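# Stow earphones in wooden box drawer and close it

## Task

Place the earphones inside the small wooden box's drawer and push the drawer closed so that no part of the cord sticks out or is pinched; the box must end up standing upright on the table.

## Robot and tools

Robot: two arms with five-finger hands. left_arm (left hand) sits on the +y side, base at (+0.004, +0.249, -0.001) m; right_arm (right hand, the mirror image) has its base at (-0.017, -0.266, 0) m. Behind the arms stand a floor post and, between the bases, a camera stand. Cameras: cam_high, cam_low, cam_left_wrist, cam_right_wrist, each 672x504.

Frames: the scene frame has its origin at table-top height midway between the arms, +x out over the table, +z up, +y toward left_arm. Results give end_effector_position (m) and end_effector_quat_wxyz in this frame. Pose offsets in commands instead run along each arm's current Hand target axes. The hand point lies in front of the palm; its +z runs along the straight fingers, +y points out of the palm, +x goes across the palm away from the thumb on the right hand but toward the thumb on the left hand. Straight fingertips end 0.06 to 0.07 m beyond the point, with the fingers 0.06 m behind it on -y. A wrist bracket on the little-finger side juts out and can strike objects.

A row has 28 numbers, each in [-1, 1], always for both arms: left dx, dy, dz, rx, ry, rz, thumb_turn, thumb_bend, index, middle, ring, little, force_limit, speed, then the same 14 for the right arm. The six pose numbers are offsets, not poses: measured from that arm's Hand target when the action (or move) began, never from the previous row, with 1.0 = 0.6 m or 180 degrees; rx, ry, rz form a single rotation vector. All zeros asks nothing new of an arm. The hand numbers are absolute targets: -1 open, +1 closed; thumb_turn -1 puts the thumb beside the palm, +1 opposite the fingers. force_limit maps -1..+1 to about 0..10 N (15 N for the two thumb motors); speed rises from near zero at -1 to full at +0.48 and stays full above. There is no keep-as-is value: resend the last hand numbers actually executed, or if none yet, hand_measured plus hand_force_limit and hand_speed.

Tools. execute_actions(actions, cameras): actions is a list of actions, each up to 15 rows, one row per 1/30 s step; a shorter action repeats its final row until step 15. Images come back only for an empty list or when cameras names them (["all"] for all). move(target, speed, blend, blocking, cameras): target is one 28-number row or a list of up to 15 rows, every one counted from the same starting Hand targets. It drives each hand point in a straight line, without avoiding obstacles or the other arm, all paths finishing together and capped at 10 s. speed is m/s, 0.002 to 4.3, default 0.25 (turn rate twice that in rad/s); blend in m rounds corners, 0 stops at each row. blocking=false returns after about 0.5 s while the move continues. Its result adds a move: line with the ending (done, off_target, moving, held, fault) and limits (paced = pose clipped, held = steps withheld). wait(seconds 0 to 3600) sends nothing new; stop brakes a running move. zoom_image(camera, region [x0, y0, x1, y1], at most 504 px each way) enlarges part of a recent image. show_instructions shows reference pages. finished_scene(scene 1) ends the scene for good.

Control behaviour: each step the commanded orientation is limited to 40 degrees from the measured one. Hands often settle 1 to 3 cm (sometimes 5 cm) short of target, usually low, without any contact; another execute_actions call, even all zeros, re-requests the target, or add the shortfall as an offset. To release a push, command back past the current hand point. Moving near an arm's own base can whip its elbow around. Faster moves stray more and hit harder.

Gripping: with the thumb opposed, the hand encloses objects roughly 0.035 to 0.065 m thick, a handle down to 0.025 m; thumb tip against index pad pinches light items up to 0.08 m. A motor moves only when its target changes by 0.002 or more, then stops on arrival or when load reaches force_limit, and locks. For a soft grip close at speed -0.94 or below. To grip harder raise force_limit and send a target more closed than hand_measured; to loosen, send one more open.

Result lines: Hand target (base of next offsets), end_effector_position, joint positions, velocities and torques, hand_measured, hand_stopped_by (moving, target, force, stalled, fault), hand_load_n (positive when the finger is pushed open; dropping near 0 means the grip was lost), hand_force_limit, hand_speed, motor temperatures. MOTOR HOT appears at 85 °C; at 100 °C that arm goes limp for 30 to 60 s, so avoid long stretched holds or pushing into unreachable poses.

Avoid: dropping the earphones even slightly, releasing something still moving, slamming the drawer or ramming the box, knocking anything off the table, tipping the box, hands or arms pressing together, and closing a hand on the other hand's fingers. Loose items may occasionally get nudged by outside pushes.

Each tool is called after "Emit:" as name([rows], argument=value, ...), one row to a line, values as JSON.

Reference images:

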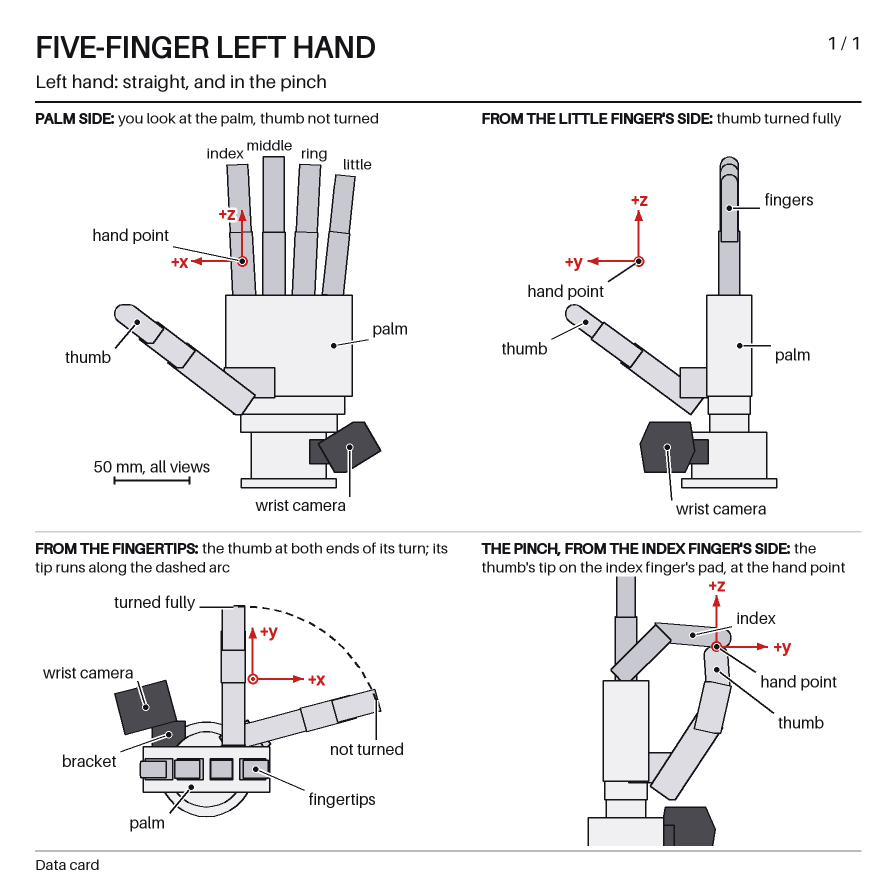

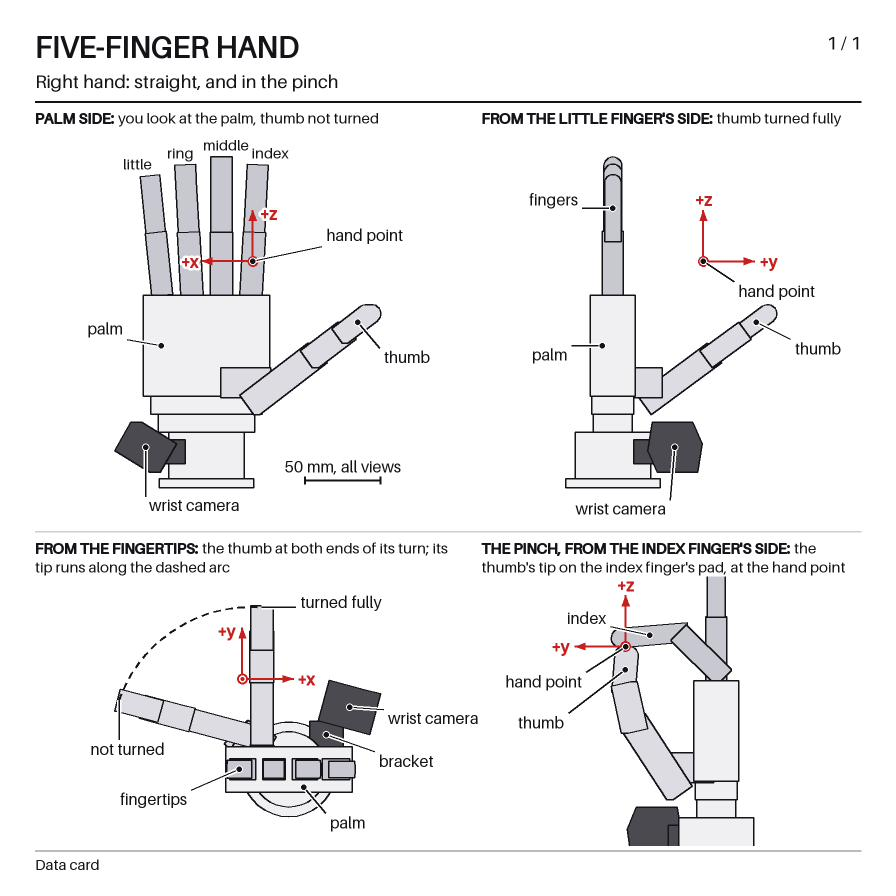

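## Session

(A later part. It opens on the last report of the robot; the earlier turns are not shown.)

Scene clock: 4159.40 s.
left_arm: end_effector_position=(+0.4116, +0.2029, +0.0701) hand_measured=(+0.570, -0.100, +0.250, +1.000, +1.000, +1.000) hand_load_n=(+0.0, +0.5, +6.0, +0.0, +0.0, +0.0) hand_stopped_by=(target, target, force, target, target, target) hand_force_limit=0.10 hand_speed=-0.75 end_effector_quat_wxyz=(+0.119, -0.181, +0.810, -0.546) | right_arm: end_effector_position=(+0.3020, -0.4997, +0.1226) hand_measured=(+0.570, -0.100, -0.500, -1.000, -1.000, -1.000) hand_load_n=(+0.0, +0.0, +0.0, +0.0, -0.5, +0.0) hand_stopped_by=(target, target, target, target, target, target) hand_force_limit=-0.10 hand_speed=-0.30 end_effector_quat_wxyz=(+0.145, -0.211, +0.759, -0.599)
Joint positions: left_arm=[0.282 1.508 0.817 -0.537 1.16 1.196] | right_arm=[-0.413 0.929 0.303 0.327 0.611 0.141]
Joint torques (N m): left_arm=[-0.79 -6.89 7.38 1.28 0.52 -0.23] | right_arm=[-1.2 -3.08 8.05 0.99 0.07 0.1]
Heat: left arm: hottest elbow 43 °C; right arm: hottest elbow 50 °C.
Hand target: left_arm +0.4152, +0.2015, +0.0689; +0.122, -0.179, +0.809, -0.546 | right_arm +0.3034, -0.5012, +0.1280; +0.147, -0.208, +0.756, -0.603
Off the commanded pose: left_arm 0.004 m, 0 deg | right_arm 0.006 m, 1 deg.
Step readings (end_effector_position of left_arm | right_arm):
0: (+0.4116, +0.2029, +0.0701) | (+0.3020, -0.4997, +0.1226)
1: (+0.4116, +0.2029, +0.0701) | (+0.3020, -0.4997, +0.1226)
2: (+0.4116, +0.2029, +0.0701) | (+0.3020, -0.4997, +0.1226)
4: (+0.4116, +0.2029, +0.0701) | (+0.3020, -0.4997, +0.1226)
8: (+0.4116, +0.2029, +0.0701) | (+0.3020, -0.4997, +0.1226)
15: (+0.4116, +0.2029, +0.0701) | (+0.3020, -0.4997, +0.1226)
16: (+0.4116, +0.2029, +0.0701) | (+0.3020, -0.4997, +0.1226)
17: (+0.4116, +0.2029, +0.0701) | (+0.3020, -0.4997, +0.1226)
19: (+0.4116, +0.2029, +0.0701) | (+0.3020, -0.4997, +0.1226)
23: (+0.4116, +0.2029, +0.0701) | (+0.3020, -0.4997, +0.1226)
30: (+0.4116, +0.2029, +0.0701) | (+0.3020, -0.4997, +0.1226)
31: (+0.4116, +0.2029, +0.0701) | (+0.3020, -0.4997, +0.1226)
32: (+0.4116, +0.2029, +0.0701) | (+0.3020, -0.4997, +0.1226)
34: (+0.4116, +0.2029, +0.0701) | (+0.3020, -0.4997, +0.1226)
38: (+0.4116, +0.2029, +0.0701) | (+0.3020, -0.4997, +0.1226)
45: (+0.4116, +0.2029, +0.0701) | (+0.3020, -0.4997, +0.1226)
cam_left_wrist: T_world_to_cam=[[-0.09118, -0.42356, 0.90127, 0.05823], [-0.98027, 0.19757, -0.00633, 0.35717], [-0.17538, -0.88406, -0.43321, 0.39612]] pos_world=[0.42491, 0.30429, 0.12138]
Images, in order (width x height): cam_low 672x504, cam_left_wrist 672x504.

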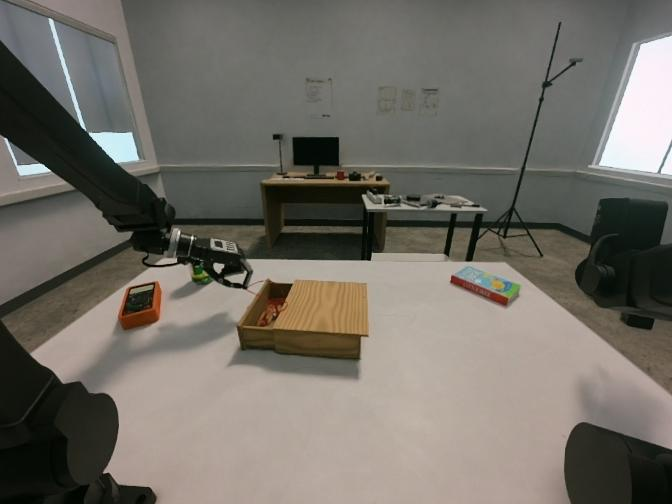

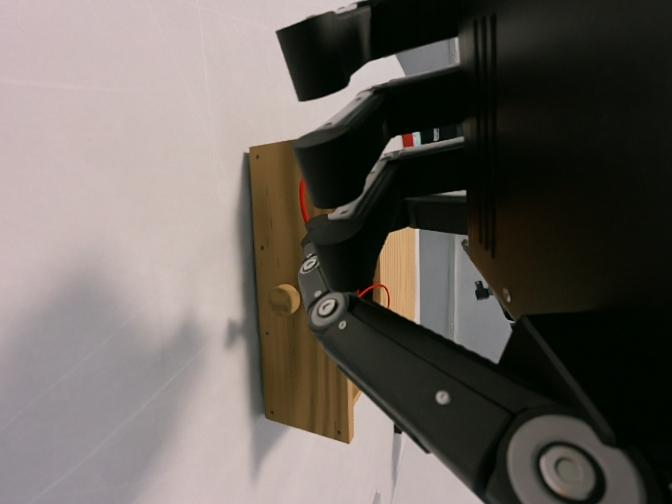

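Emit:
move([
  [0.0292,-0.1013,-0.016,0,0,0,0.57,-0.1,0.5,1,1,1,0.1,-0.75,0,0,0,0,0,0,0.57,-0.1,-0.5,-1,-1,-1,-0.1,-0.3],
  [0.0972,-0.1295,0.0535,0,0,0,0.57,-0.1,0.5,1,1,1,0.1,-0.75,0,0,0,0,0,0,0.57,-0.1,-0.5,-1,-1,-1,-0.1,-0.3],
], speed=0.08, blend=0.015, cameras=["cam_low","cam_left_wrist","cam_high"])

Emit:
zoom_image(camera="cam_low", region=[200, 220, 350, 370])

Emit:
zoom_image(camera="cam_high", region=[340, 190, 540, 390])

Scene clock: 4183.67 s.
left_arm: end_effector_position=(+0.3838, +0.1259, +0.1176) hand_measured=(+0.570, -0.100, +0.250, +1.000, +1.000, +1.000) hand_load_n=(-0.5, +0.5, +6.0, +0.0, +0.0, +0.0) hand_stopped_by=(target, target, force, target, target, target) hand_force_limit=0.10 hand_speed=-0.75 end_effector_quat_wxyz=(+0.106, -0.188, +0.812, -0.542) | right_arm: end_effector_position=(+0.3020, -0.4997, +0.1226) hand_measured=(+0.570, -0.100, -0.500, -1.000, -1.000, -1.000) hand_load_n=(+0.0, +0.0, +0.0, +0.0, +0.0, +0.0) hand_stopped_by=(target, target, target, target, target, target) hand_force_limit=-0.10 hand_speed=-0.30 end_effector_quat_wxyz=(+0.145, -0.211, +0.759, -0.599)
Joint positions: left_arm=[0.087 1.286 0.717 -0.353 1.061 0.822] | right_arm=[-0.413 0.929 0.303 0.327 0.611 0.141]
Joint torques (N m): left_arm=[-1.26 -7.47 8.2 1.96 0.35 -0.24] | right_arm=[-1.2 -3.08 8.03 0.98 0.07 0.1]
Heat: left arm: hottest elbow 43 °C; right arm: hottest elbow 50 °C.
Hand target: left_arm +0.3871, +0.1235, +0.1289; +0.122, -0.179, +0.809, -0.546 | right_arm +0.3034, -0.5012, +0.1280; +0.147, -0.208, +0.756, -0.603
Off the commanded pose: left_arm 0.012 m, 2 deg | right_arm 0.006 m, 1 deg.
move: off_target (left_arm)
cam_left_wrist: T_world_to_cam=[[-0.06468, -0.42501, 0.90287, -0.02985], [-0.97951, 0.19996, 0.02396, 0.34131], [-0.19072, -0.88282, -0.42924, 0.34903]] pos_world=[0.39896, 0.22719, 0.16859]
Images, in order (width x height): cam_high 672x504, cam_low 672x504, cam_left_wrist 672x504.

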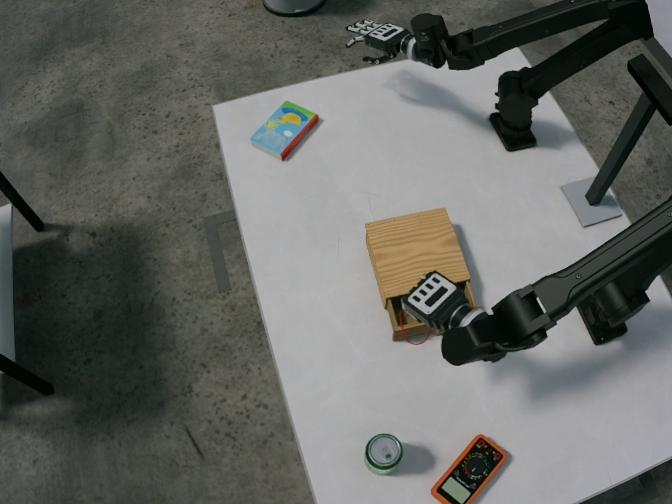

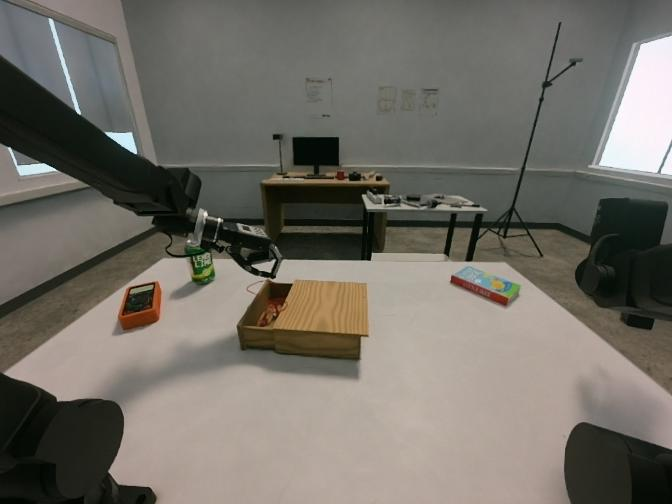

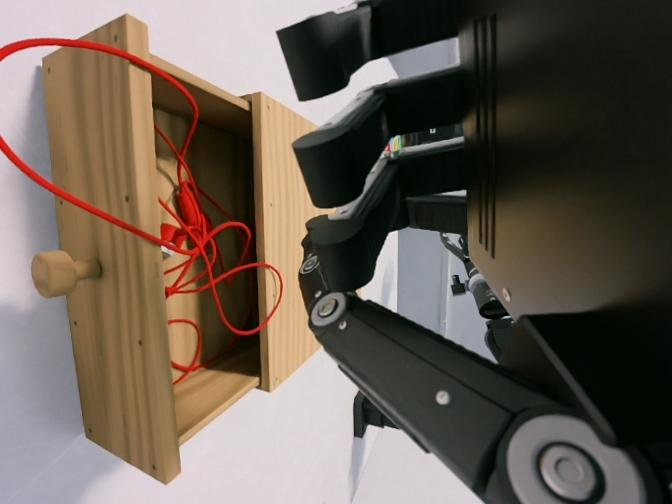

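Scaled by 3.360 from the camera's image (finer frame: 960x720).

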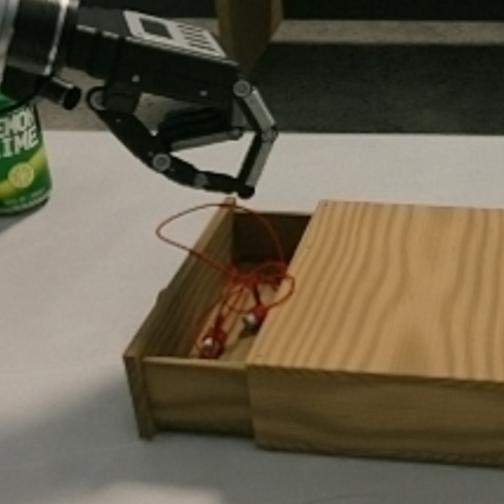

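Scaled by 2.520 from the camera's image (finer frame: 960x720).

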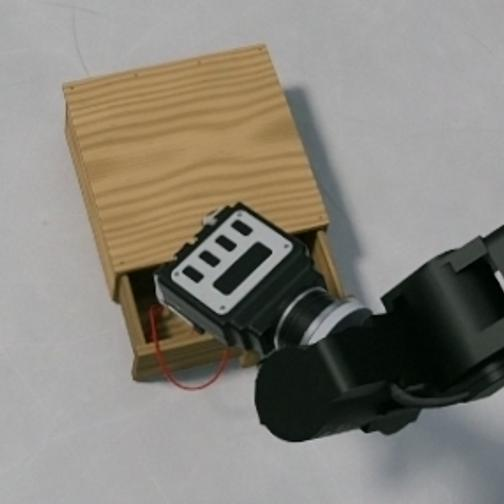

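Emit:
move(target=[-0.1002,0.0436,-0.1036,0,0,0,0.57,-0.1,-0.3,1,1,1,0.1,-0.4,0,0,0,0,0,0,0.57,-0.1,-0.5,-1,-1,-1,-0.1,-0.3], speed=0.1, cameras=["cam_low","cam_left_wrist","cam_high"])

Emit:
zoom_image(camera="cam_left_wrist", region=[100, 80, 420, 400])

Emit:
zoom_image(camera="cam_low", region=[200, 240, 320, 360])

Scene clock: 4204.70 s.
left_arm: end_effector_position=(+0.3910, +0.2004, +0.1107) hand_measured=(+0.570, -0.100, -0.300, +1.000, +1.000, +1.000) hand_load_n=(+0.0, +0.0, +0.0, +0.0, +0.0, +0.0) hand_stopped_by=(target, target, target, target, target, target) hand_force_limit=0.10 hand_speed=-0.40 end_effector_quat_wxyz=(+0.097, -0.196, +0.809, -0.545) | right_arm: end_effector_position=(+0.3020, -0.4997, +0.1226) hand_measured=(+0.570, -0.100, -0.500, -1.000, -1.000, -1.000) hand_load_n=(+0.0, +0.0, +0.0, +0.0, +0.0, +0.0) hand_stopped_by=(target, target, target, target, target, target) hand_force_limit=-0.10 hand_speed=-0.30 end_effector_quat_wxyz=(+0.145, -0.211, +0.759, -0.599)
Joint positions: left_arm=[0.29 1.41 0.848 -0.737 1.157 1.215] | right_arm=[-0.413 0.929 0.303 0.327 0.611 0.141]
Joint torques (N m): left_arm=[0.26 -7.18 12.7 0.02 1.04 0.08] | right_arm=[-1.2 -3.14 8.05 0.98 0.07 0.1]
Heat: left arm: hottest elbow 44 °C; right arm: hottest elbow 50 °C.
Hand target: left_arm +0.4131, +0.2100, +0.1280; +0.122, -0.179, +0.809, -0.546 | right_arm +0.3034, -0.5012, +0.1280; +0.147, -0.208, +0.756, -0.603
Off the commanded pose: left_arm 0.030 m, 3 deg | right_arm 0.006 m, 1 deg.
move: off_target (left_arm)
cam_left_wrist: T_world_to_cam=[[-0.04257, -0.41406, 0.90925, -0.00304], [-0.9796, 0.19619, 0.04348, 0.33228], [-0.19639, -0.88885, -0.41397, 0.41483]] pos_world=[0.40684, 0.30227, 0.16004]
Images, in order (width x height): cam_high 672x504, cam_low 672x504, cam_left_wrist 672x504.

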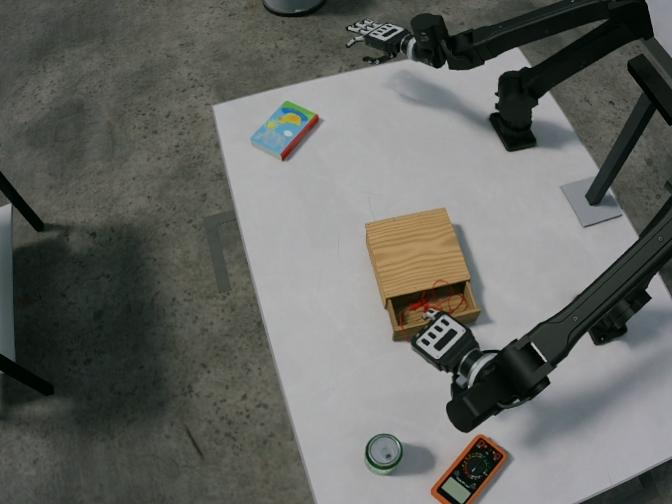

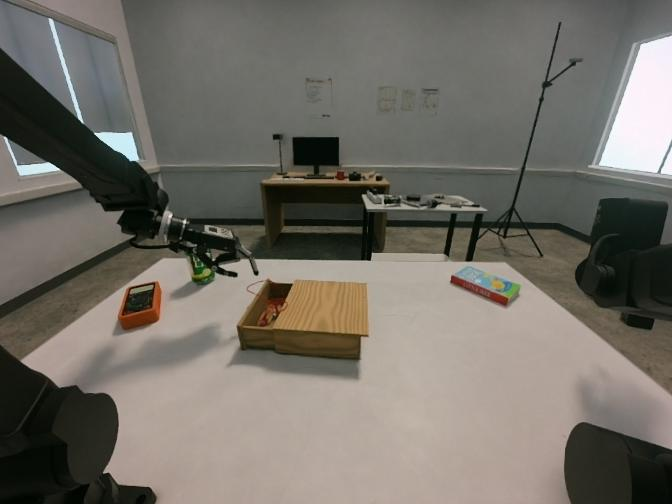

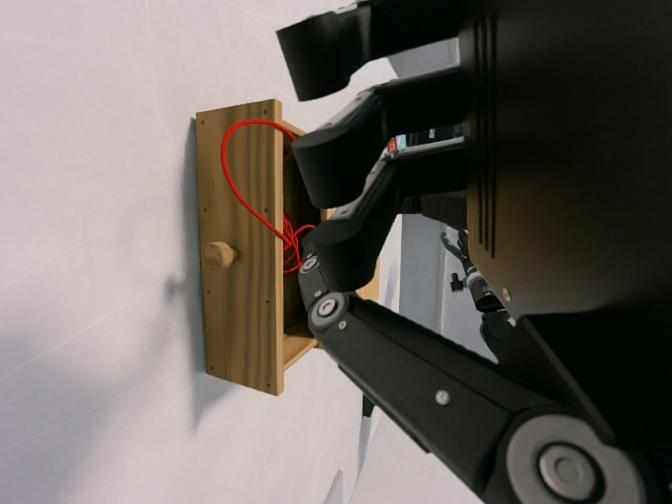

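Scaled by 1.575 from the camera's image (finer frame: 960x720).

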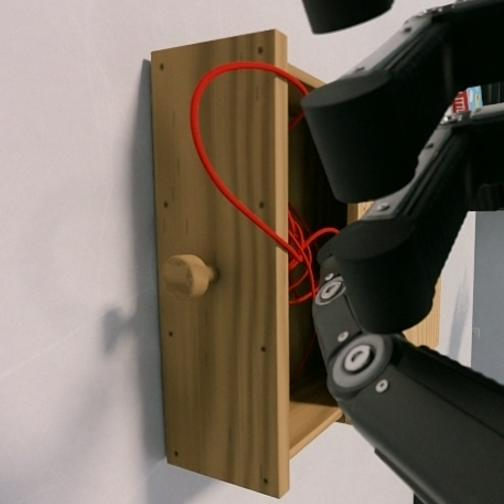

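Scaled by 4.200 from the camera's image (finer frame: 960x720).

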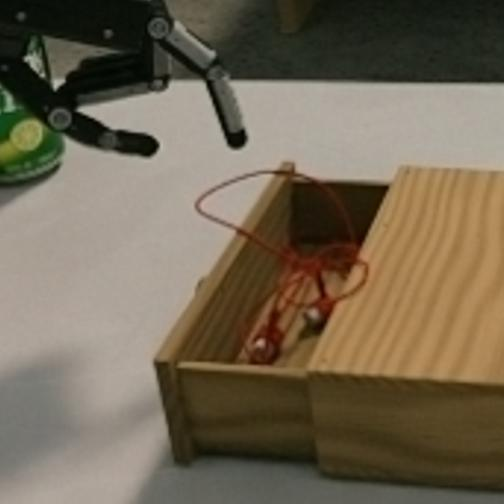

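Emit:
move(target=[0.0052,0.1028,0.0345,0,0,0,0.57,-0.1,-0.3,1,1,1,0.1,-0.4,0,0,0,0,0,0,0.57,-0.1,-0.5,-1,-1,-1,-0.1,-0.3], speed=0.06, cameras=["cam_low","cam_left_wrist"])

Emit:
zoom_image(camera="cam_left_wrist", region=[180, 80, 440, 340])

Emit:
zoom_image(camera="cam_low", region=[200, 240, 320, 360])

Scene clock: 4231.73 s.
left_arm: end_effector_position=(+0.4037, +0.2063, +0.0643) hand_measured=(+0.570, -0.100, -0.300, +1.000, +1.000, +1.000) hand_load_n=(+0.0, +0.0, +0.0, +0.0, +0.0, +0.0) hand_stopped_by=(target, target, target, target, target, target) hand_force_limit=0.10 hand_speed=-0.40 end_effector_quat_wxyz=(+0.108, -0.185, +0.811, -0.544) | right_arm: end_effector_position=(+0.3020, -0.4997, +0.1226) hand_measured=(+0.570, -0.100, -0.500, -1.000, -1.000, -1.000) hand_load_n=(+0.0, +0.0, +0.5, +0.0, +0.0, +0.0) hand_stopped_by=(target, target, target, target, target, target) hand_force_limit=-0.10 hand_speed=-0.30 end_effector_quat_wxyz=(+0.145, -0.211, +0.759, -0.599)
Joint positions: left_arm=[0.294 1.521 0.818 -0.593 1.16 1.242] | right_arm=[-0.413 0.929 0.303 0.327 0.611 0.141]
Joint torques (N m): left_arm=[0.67 -7.12 7.06 1.29 1.02 0.13] | right_arm=[-1.2 -3.08 8.03 0.98 0.07 0.1]
Heat: left arm: hottest elbow 46 °C; right arm: hottest elbow 50 °C.
Hand target: left_arm +0.4087, +0.2122, +0.0630; +0.122, -0.179, +0.809, -0.546 | right_arm +0.3034, -0.5012, +0.1280; +0.147, -0.208, +0.756, -0.603
Off the commanded pose: left_arm 0.008 m, 2 deg | right_arm 0.006 m, 1 deg.
move: done
cam_left_wrist: T_world_to_cam=[[-0.07137, -0.42166, 0.90394, 0.05564], [-0.9791, 0.20264, 0.01722, 0.34579], [-0.19044, -0.88382, -0.42731, 0.40076]] pos_world=[0.41885, 0.30759, 0.115]

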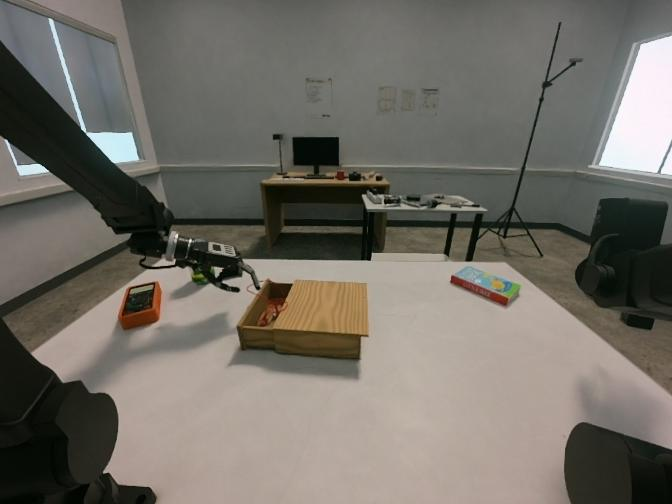

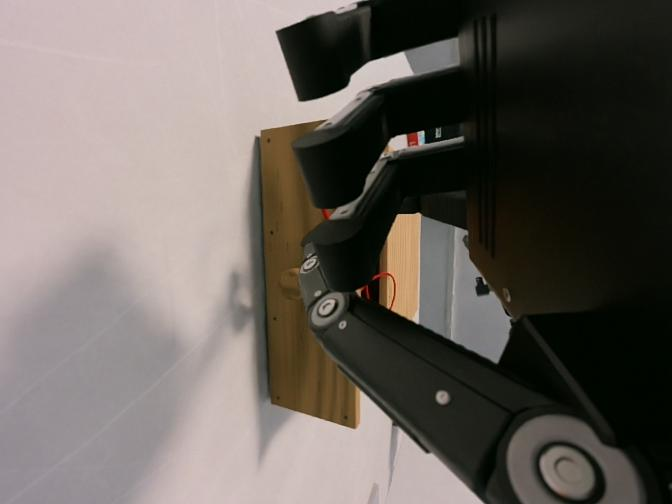

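Scaled by 1.938 from the camera's image (finer frame: 960x720).

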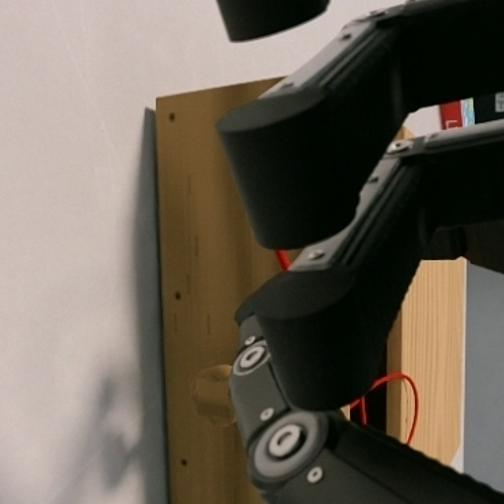

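Scaled by 4.200 from the camera's image (finer frame: 960x720).

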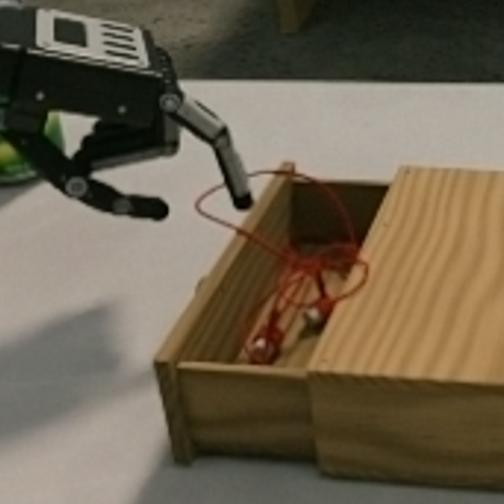

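Emit:
execute_actions([
  [[0,0,0,0,0,0,0.57,-0.1,0.5,1,1,1,0.1,-0.75,0,0,0,0,0,0,0.57,-0.1,-0.5,-1,-1,-1,-0.1,-0.3]],
  [[0,0,0,0,0,0,0.57,-0.1,0.5,1,1,1,0.1,-0.75,0,0,0,0,0,0,0.57,-0.1,-0.5,-1,-1,-1,-0.1,-0.3]],
  [[0,0,0,0,0,0,0.57,-0.1,0.5,1,1,1,0.1,-0.75,0,0,0,0,0,0,0.57,-0.1,-0.5,-1,-1,-1,-0.1,-0.3]],
], cameras=["cam_left_wrist","cam_low"])

Emit:
zoom_image(camera="cam_low", region=[200, 240, 320, 360])

Emit:
zoom_image(camera="cam_left_wrist", region=[240, 160, 400, 320])

Scene clock: 4250.60 s.
left_arm: end_effector_position=(+0.4037, +0.2063, +0.0643) hand_measured=(+0.570, -0.100, +0.228, +1.000, +1.000, +1.000) hand_load_n=(-0.5, +1.5, +5.5, +0.0, +0.0, +0.0) hand_stopped_by=(target, target, force, target, target, target) hand_force_limit=0.10 hand_speed=-0.75 end_effector_quat_wxyz=(+0.108, -0.185, +0.811, -0.544) | right_arm: end_effector_position=(+0.3020, -0.4997, +0.1226) hand_measured=(+0.570, -0.100, -0.500, -1.000, -1.000, -1.000) hand_load_n=(+0.0, +0.0, +0.0, +0.0, +0.0, +0.0) hand_stopped_by=(target, target, target, target, target, target) hand_force_limit=-0.10 hand_speed=-0.30 end_effector_quat_wxyz=(+0.145, -0.211, +0.759, -0.599)
Joint positions: left_arm=[0.294 1.521 0.818 -0.593 1.16 1.242] | right_arm=[-0.413 0.929 0.303 0.327 0.611 0.141]
Joint torques (N m): left_arm=[1.2 -8 6.94 1.25 1.04 0.14] | right_arm=[-1.2 -3.08 8.02 0.98 0.07 0.1]
Heat: left arm: hottest elbow 45 °C; right arm: hottest elbow 50 °C.
Hand target: left_arm +0.4087, +0.2122, +0.0630; +0.122, -0.179, +0.809, -0.546 | right_arm +0.3034, -0.5012, +0.1280; +0.147, -0.208, +0.756, -0.603
Off the commanded pose: left_arm 0.008 m, 2 deg | right_arm 0.006 m, 1 deg.
Step readings (end_effector_position of left_arm | right_arm):
0: (+0.4037, +0.2063, +0.0643) | (+0.3020, -0.4997, +0.1226)
1: (+0.4037, +0.2063, +0.0643) | (+0.3020, -0.4997, +0.1226)
2: (+0.4037, +0.2063, +0.0643) | (+0.3020, -0.4997, +0.1226)
4: (+0.4037, +0.2063, +0.0643) | (+0.3020, -0.4997, +0.1226)
8: (+0.4037, +0.2063, +0.0643) | (+0.3020, -0.4997, +0.1226)
15: (+0.4037, +0.2063, +0.0643) | (+0.3020, -0.4997, +0.1226)
16: (+0.4037, +0.2063, +0.0643) | (+0.3020, -0.4997, +0.1226)
17: (+0.4037, +0.2063, +0.0643) | (+0.3020, -0.4997, +0.1226)
19: (+0.4037, +0.2063, +0.0643) | (+0.3020, -0.4997, +0.1226)
23: (+0.4037, +0.2063, +0.0643) | (+0.3020, -0.4997, +0.1226)
30: (+0.4037, +0.2063, +0.0643) | (+0.3020, -0.4997, +0.1226)
31: (+0.4037, +0.2063, +0.0643) | (+0.3020, -0.4997, +0.1226)
32: (+0.4037, +0.2063, +0.0643) | (+0.3020, -0.4997, +0.1226)
34: (+0.4037, +0.2063, +0.0643) | (+0.3020, -0.4997, +0.1226)
38: (+0.4037, +0.2063, +0.0643) | (+0.3020, -0.4997, +0.1226)
45: (+0.4037, +0.2063, +0.0643) | (+0.3020, -0.4997, +0.1226)
cam_left_wrist: T_world_to_cam=[[-0.07137, -0.42166, 0.90394, 0.05564], [-0.9791, 0.20264, 0.01722, 0.34579], [-0.19044, -0.88382, -0.42731, 0.40076]] pos_world=[0.41885, 0.30759, 0.115]
Images, in order (width x height): cam_low 672x504, cam_left_wrist 672x504.

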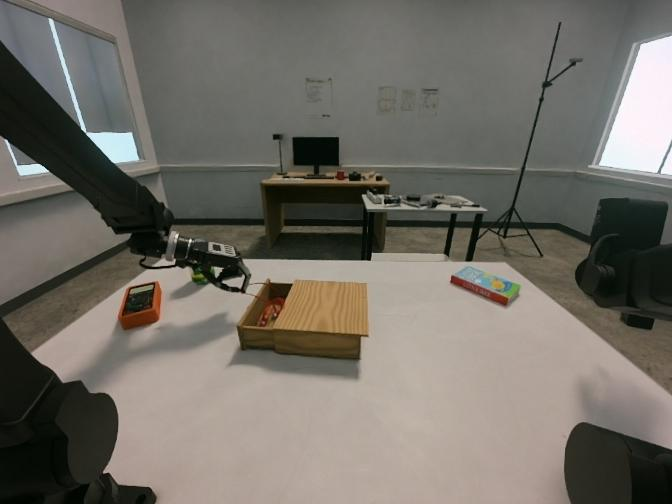

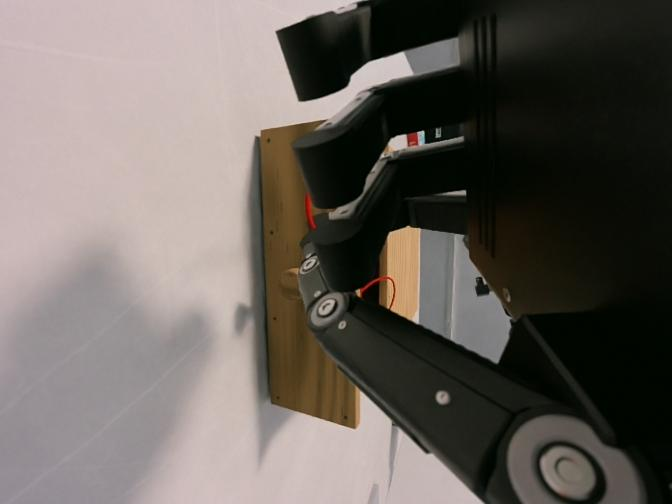

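Scaled by 4.200 from the camera's image (finer frame: 960x720).

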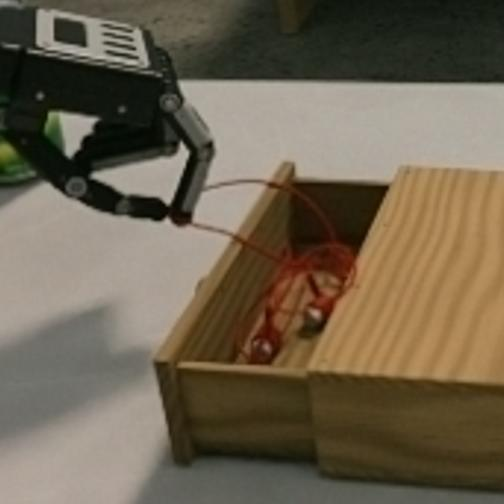

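Scaled by 3.150 from the camera's image (finer frame: 960x720).

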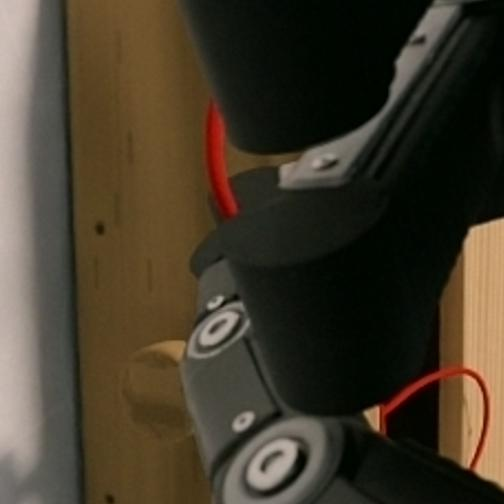

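Emit:
move([
  [0.0262,-0.0942,-0.0115,0,0,0,0.57,-0.1,0.5,1,1,1,0.1,-0.75,0,0,0,0,0,0,0.57,-0.1,-0.5,-1,-1,-1,-0.1,-0.3],
  [0.0857,-0.1195,0.0732,0,0,0,0.57,-0.1,0.5,1,1,1,0.1,-0.75,0,0,0,0,0,0,0.57,-0.1,-0.5,-1,-1,-1,-0.1,-0.3],
], speed=0.06, blend=0.015, cameras=["cam_low","cam_left_wrist","cam_high"])

Emit:
zoom_image(camera="cam_low", region=[200, 220, 350, 370])

Emit:
zoom_image(camera="cam_high", region=[340, 190, 540, 390])

Scene clock: 4267.50 s.
left_arm: end_effector_position=(+0.3866, +0.1316, +0.1011) hand_measured=(+0.570, -0.100, +0.228, +1.000, +1.000, +1.000) hand_load_n=(-0.5, +1.0, +5.5, +0.0, +0.0, +0.0) hand_stopped_by=(target, target, force, target, target, target) hand_force_limit=0.10 hand_speed=-0.75 end_effector_quat_wxyz=(+0.106, -0.188, +0.812, -0.542) | right_arm: end_effector_position=(+0.3020, -0.4997, +0.1226) hand_measured=(+0.570, -0.100, -0.500, -1.000, -1.000, -1.000) hand_load_n=(+0.0, +0.0, +0.0, +0.0, +0.0, +0.0) hand_stopped_by=(target, target, target, target, target, target) hand_force_limit=-0.10 hand_speed=-0.30 end_effector_quat_wxyz=(+0.145, -0.211, +0.759, -0.599)
Joint positions: left_arm=[0.102 1.329 0.706 -0.323 1.07 0.847] | right_arm=[-0.413 0.929 0.303 0.327 0.611 0.141]
Joint torques (N m): left_arm=[-0.67 -8.53 7.91 1.84 0.4 -0.22] | right_arm=[-1.2 -3.14 8.05 0.96 0.07 0.1]
Heat: left arm: hottest elbow 45 °C; right arm: hottest elbow 50 °C.
Hand target: left_arm +0.3906, +0.1293, +0.1130; +0.122, -0.179, +0.809, -0.546 | right_arm +0.3034, -0.5012, +0.1280; +0.147, -0.208, +0.756, -0.603
Off the commanded pose: left_arm 0.013 m, 2 deg | right_arm 0.006 m, 1 deg.
move: off_target (left_arm)
cam_left_wrist: T_world_to_cam=[[-0.06326, -0.42458, 0.90318, -0.01302], [-0.97955, 0.19963, 0.02524, 0.34333], [-0.19102, -0.88311, -0.42852, 0.34747]] pos_world=[0.40185, 0.23279, 0.15199]
Images, in order (width x height): cam_high 672x504, cam_low 672x504, cam_left_wrist 672x504.

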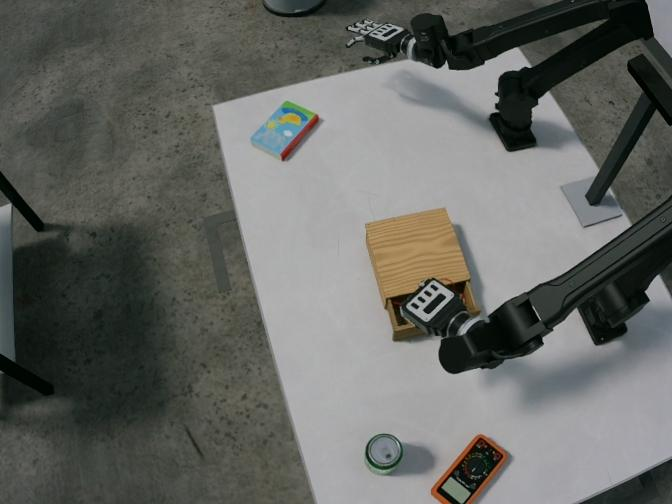

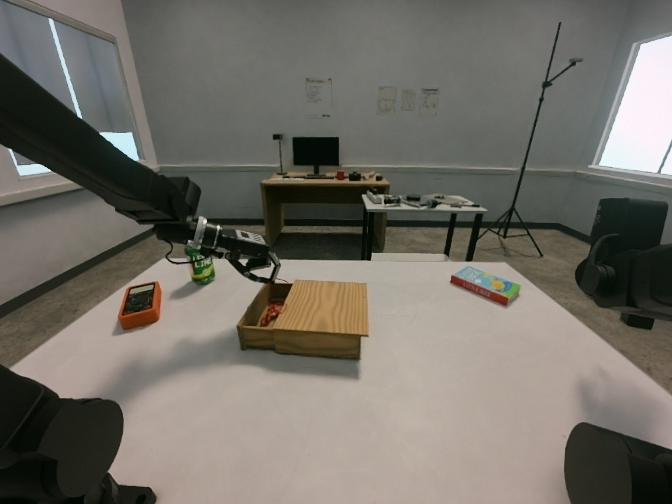

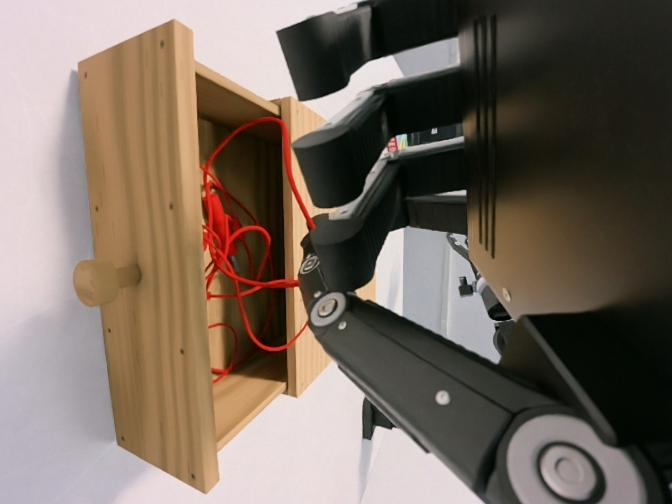

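Scaled by 3.360 from the camera's image (finer frame: 960x720).

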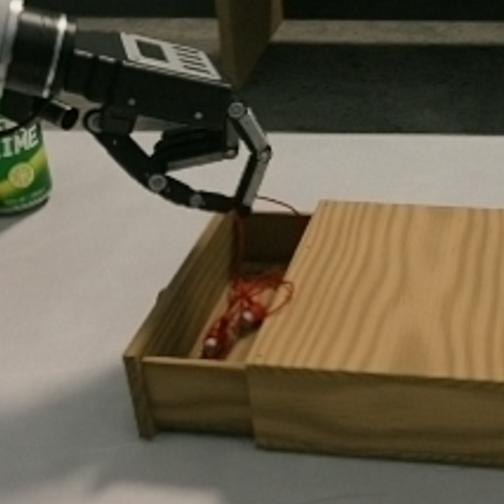

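Scaled by 2.520 from the camera's image (finer frame: 960x720).

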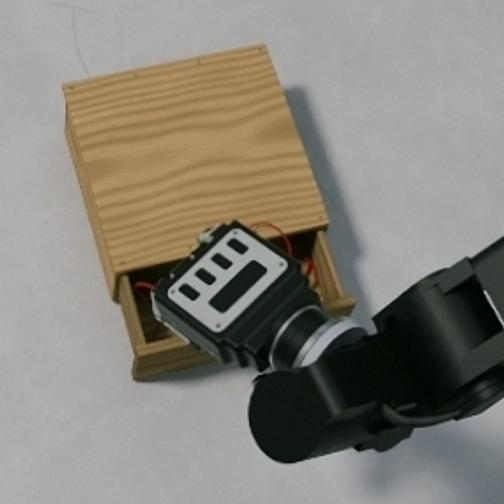

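Emit:
move(target=[0,0.0854,0.0334,0,0,0,0.57,-0.1,0.5,1,1,1,0.1,-0.75,0,0,0,0,0,0,0.57,-0.1,-0.5,-1,-1,-1,-0.1,-0.3], speed=0.05, cameras=["cam_low","cam_left_wrist","cam_high"])

Emit:
zoom_image(camera="cam_low", region=[200, 220, 350, 370])

Emit:
zoom_image(camera="cam_high", region=[340, 190, 540, 390])

Scene clock: 4290.03 s.
left_arm: end_effector_position=(+0.3874, +0.1314, +0.0599) hand_measured=(+0.570, -0.100, +0.228, +1.000, +1.000, +1.000) hand_load_n=(-0.5, +0.5, +6.0, +0.0, +0.0, +0.0) hand_stopped_by=(target, target, force, target, target, target) hand_force_limit=0.10 hand_speed=-0.75 end_effector_quat_wxyz=(+0.118, -0.182, +0.810, -0.545) | right_arm: end_effector_position=(+0.3020, -0.4997, +0.1226) hand_measured=(+0.570, -0.100, -0.500, -1.000, -1.000, -1.000) hand_load_n=(+0.0, +0.0, -0.5, +0.0, +0.0, +0.0) hand_stopped_by=(target, target, target, target, target, target) hand_force_limit=-0.10 hand_speed=-0.30 end_effector_quat_wxyz=(+0.145, -0.211, +0.759, -0.599)
Joint positions: left_arm=[0.102 1.412 0.637 -0.135 1.07 0.837] | right_arm=[-0.413 0.929 0.303 0.327 0.611 0.141]
Joint torques (N m): left_arm=[-1.08 -5.89 7.02 1.78 0.38 -0.13] | right_arm=[-1.14 -3.08 8.03 0.96 0.07 0.1]
Heat: left arm: hottest elbow 44 °C; right arm: hottest elbow 50 °C.
Hand target: left_arm +0.3904, +0.1298, +0.0580; +0.122, -0.179, +0.809, -0.546 | right_arm +0.3034, -0.5012, +0.1280; +0.147, -0.208, +0.756, -0.603
Off the commanded pose: left_arm 0.004 m, 1 deg | right_arm 0.006 m, 1 deg.
move: done
cam_left_wrist: T_world_to_cam=[[-0.08639, -0.42515, 0.90099, 0.0333], [-0.98056, 0.1962, -0.00144, 0.34762], [-0.17616, -0.8836, -0.43383, 0.32451]] pos_world=[0.4009, 0.23269, 0.11128]
Images, in order (width x height): cam_high 672x504, cam_low 672x504, cam_left_wrist 672x504.

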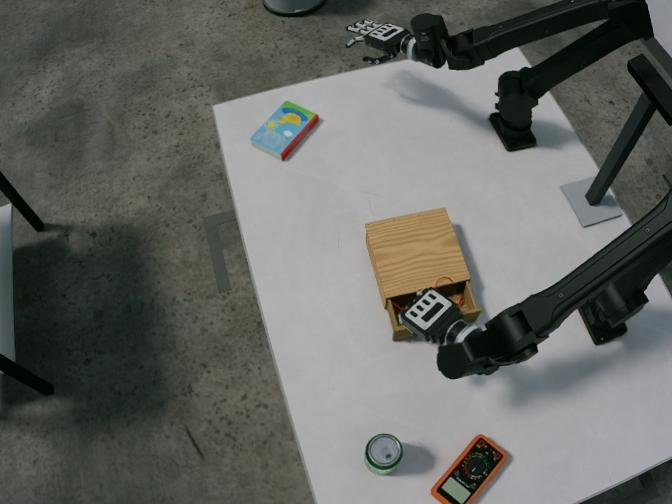

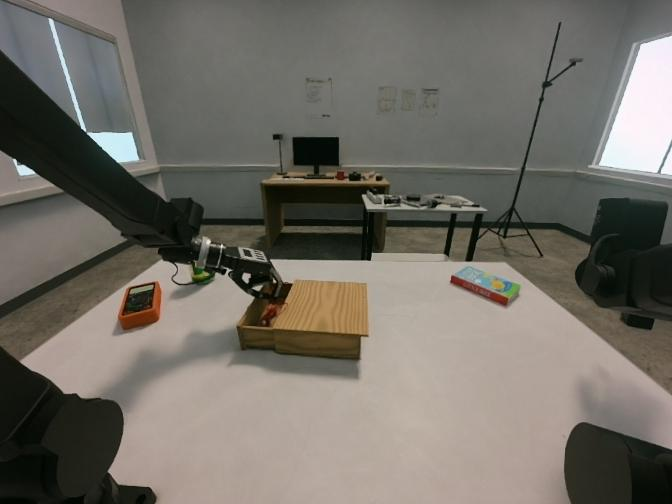

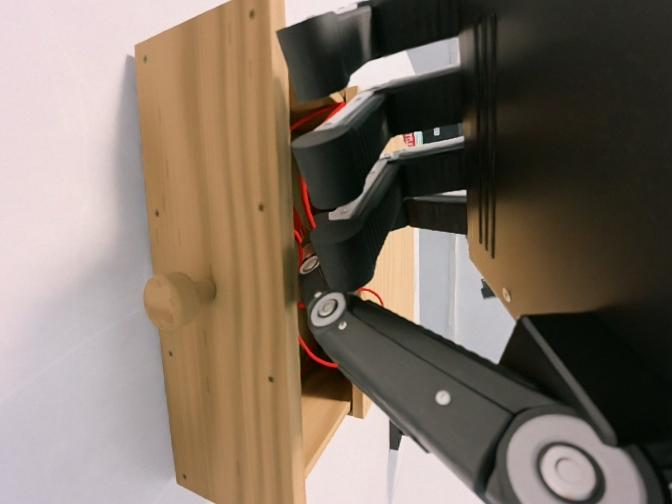

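Scaled by 3.360 from the camera's image (finer frame: 960x720).

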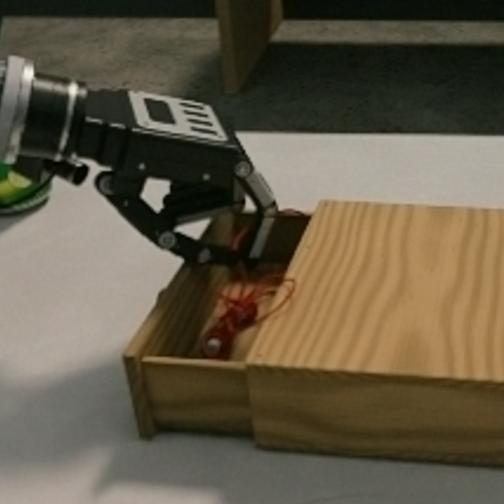

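Scaled by 2.520 from the camera's image (finer frame: 960x720).

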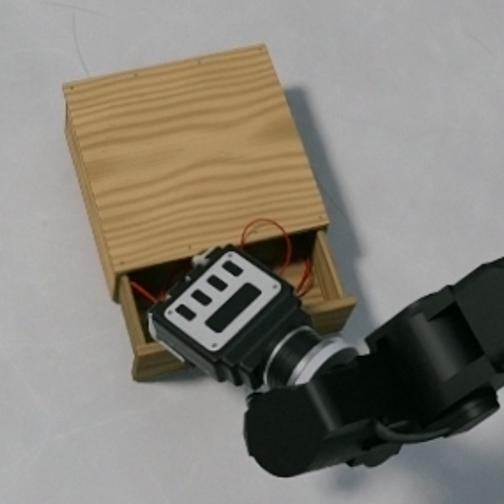

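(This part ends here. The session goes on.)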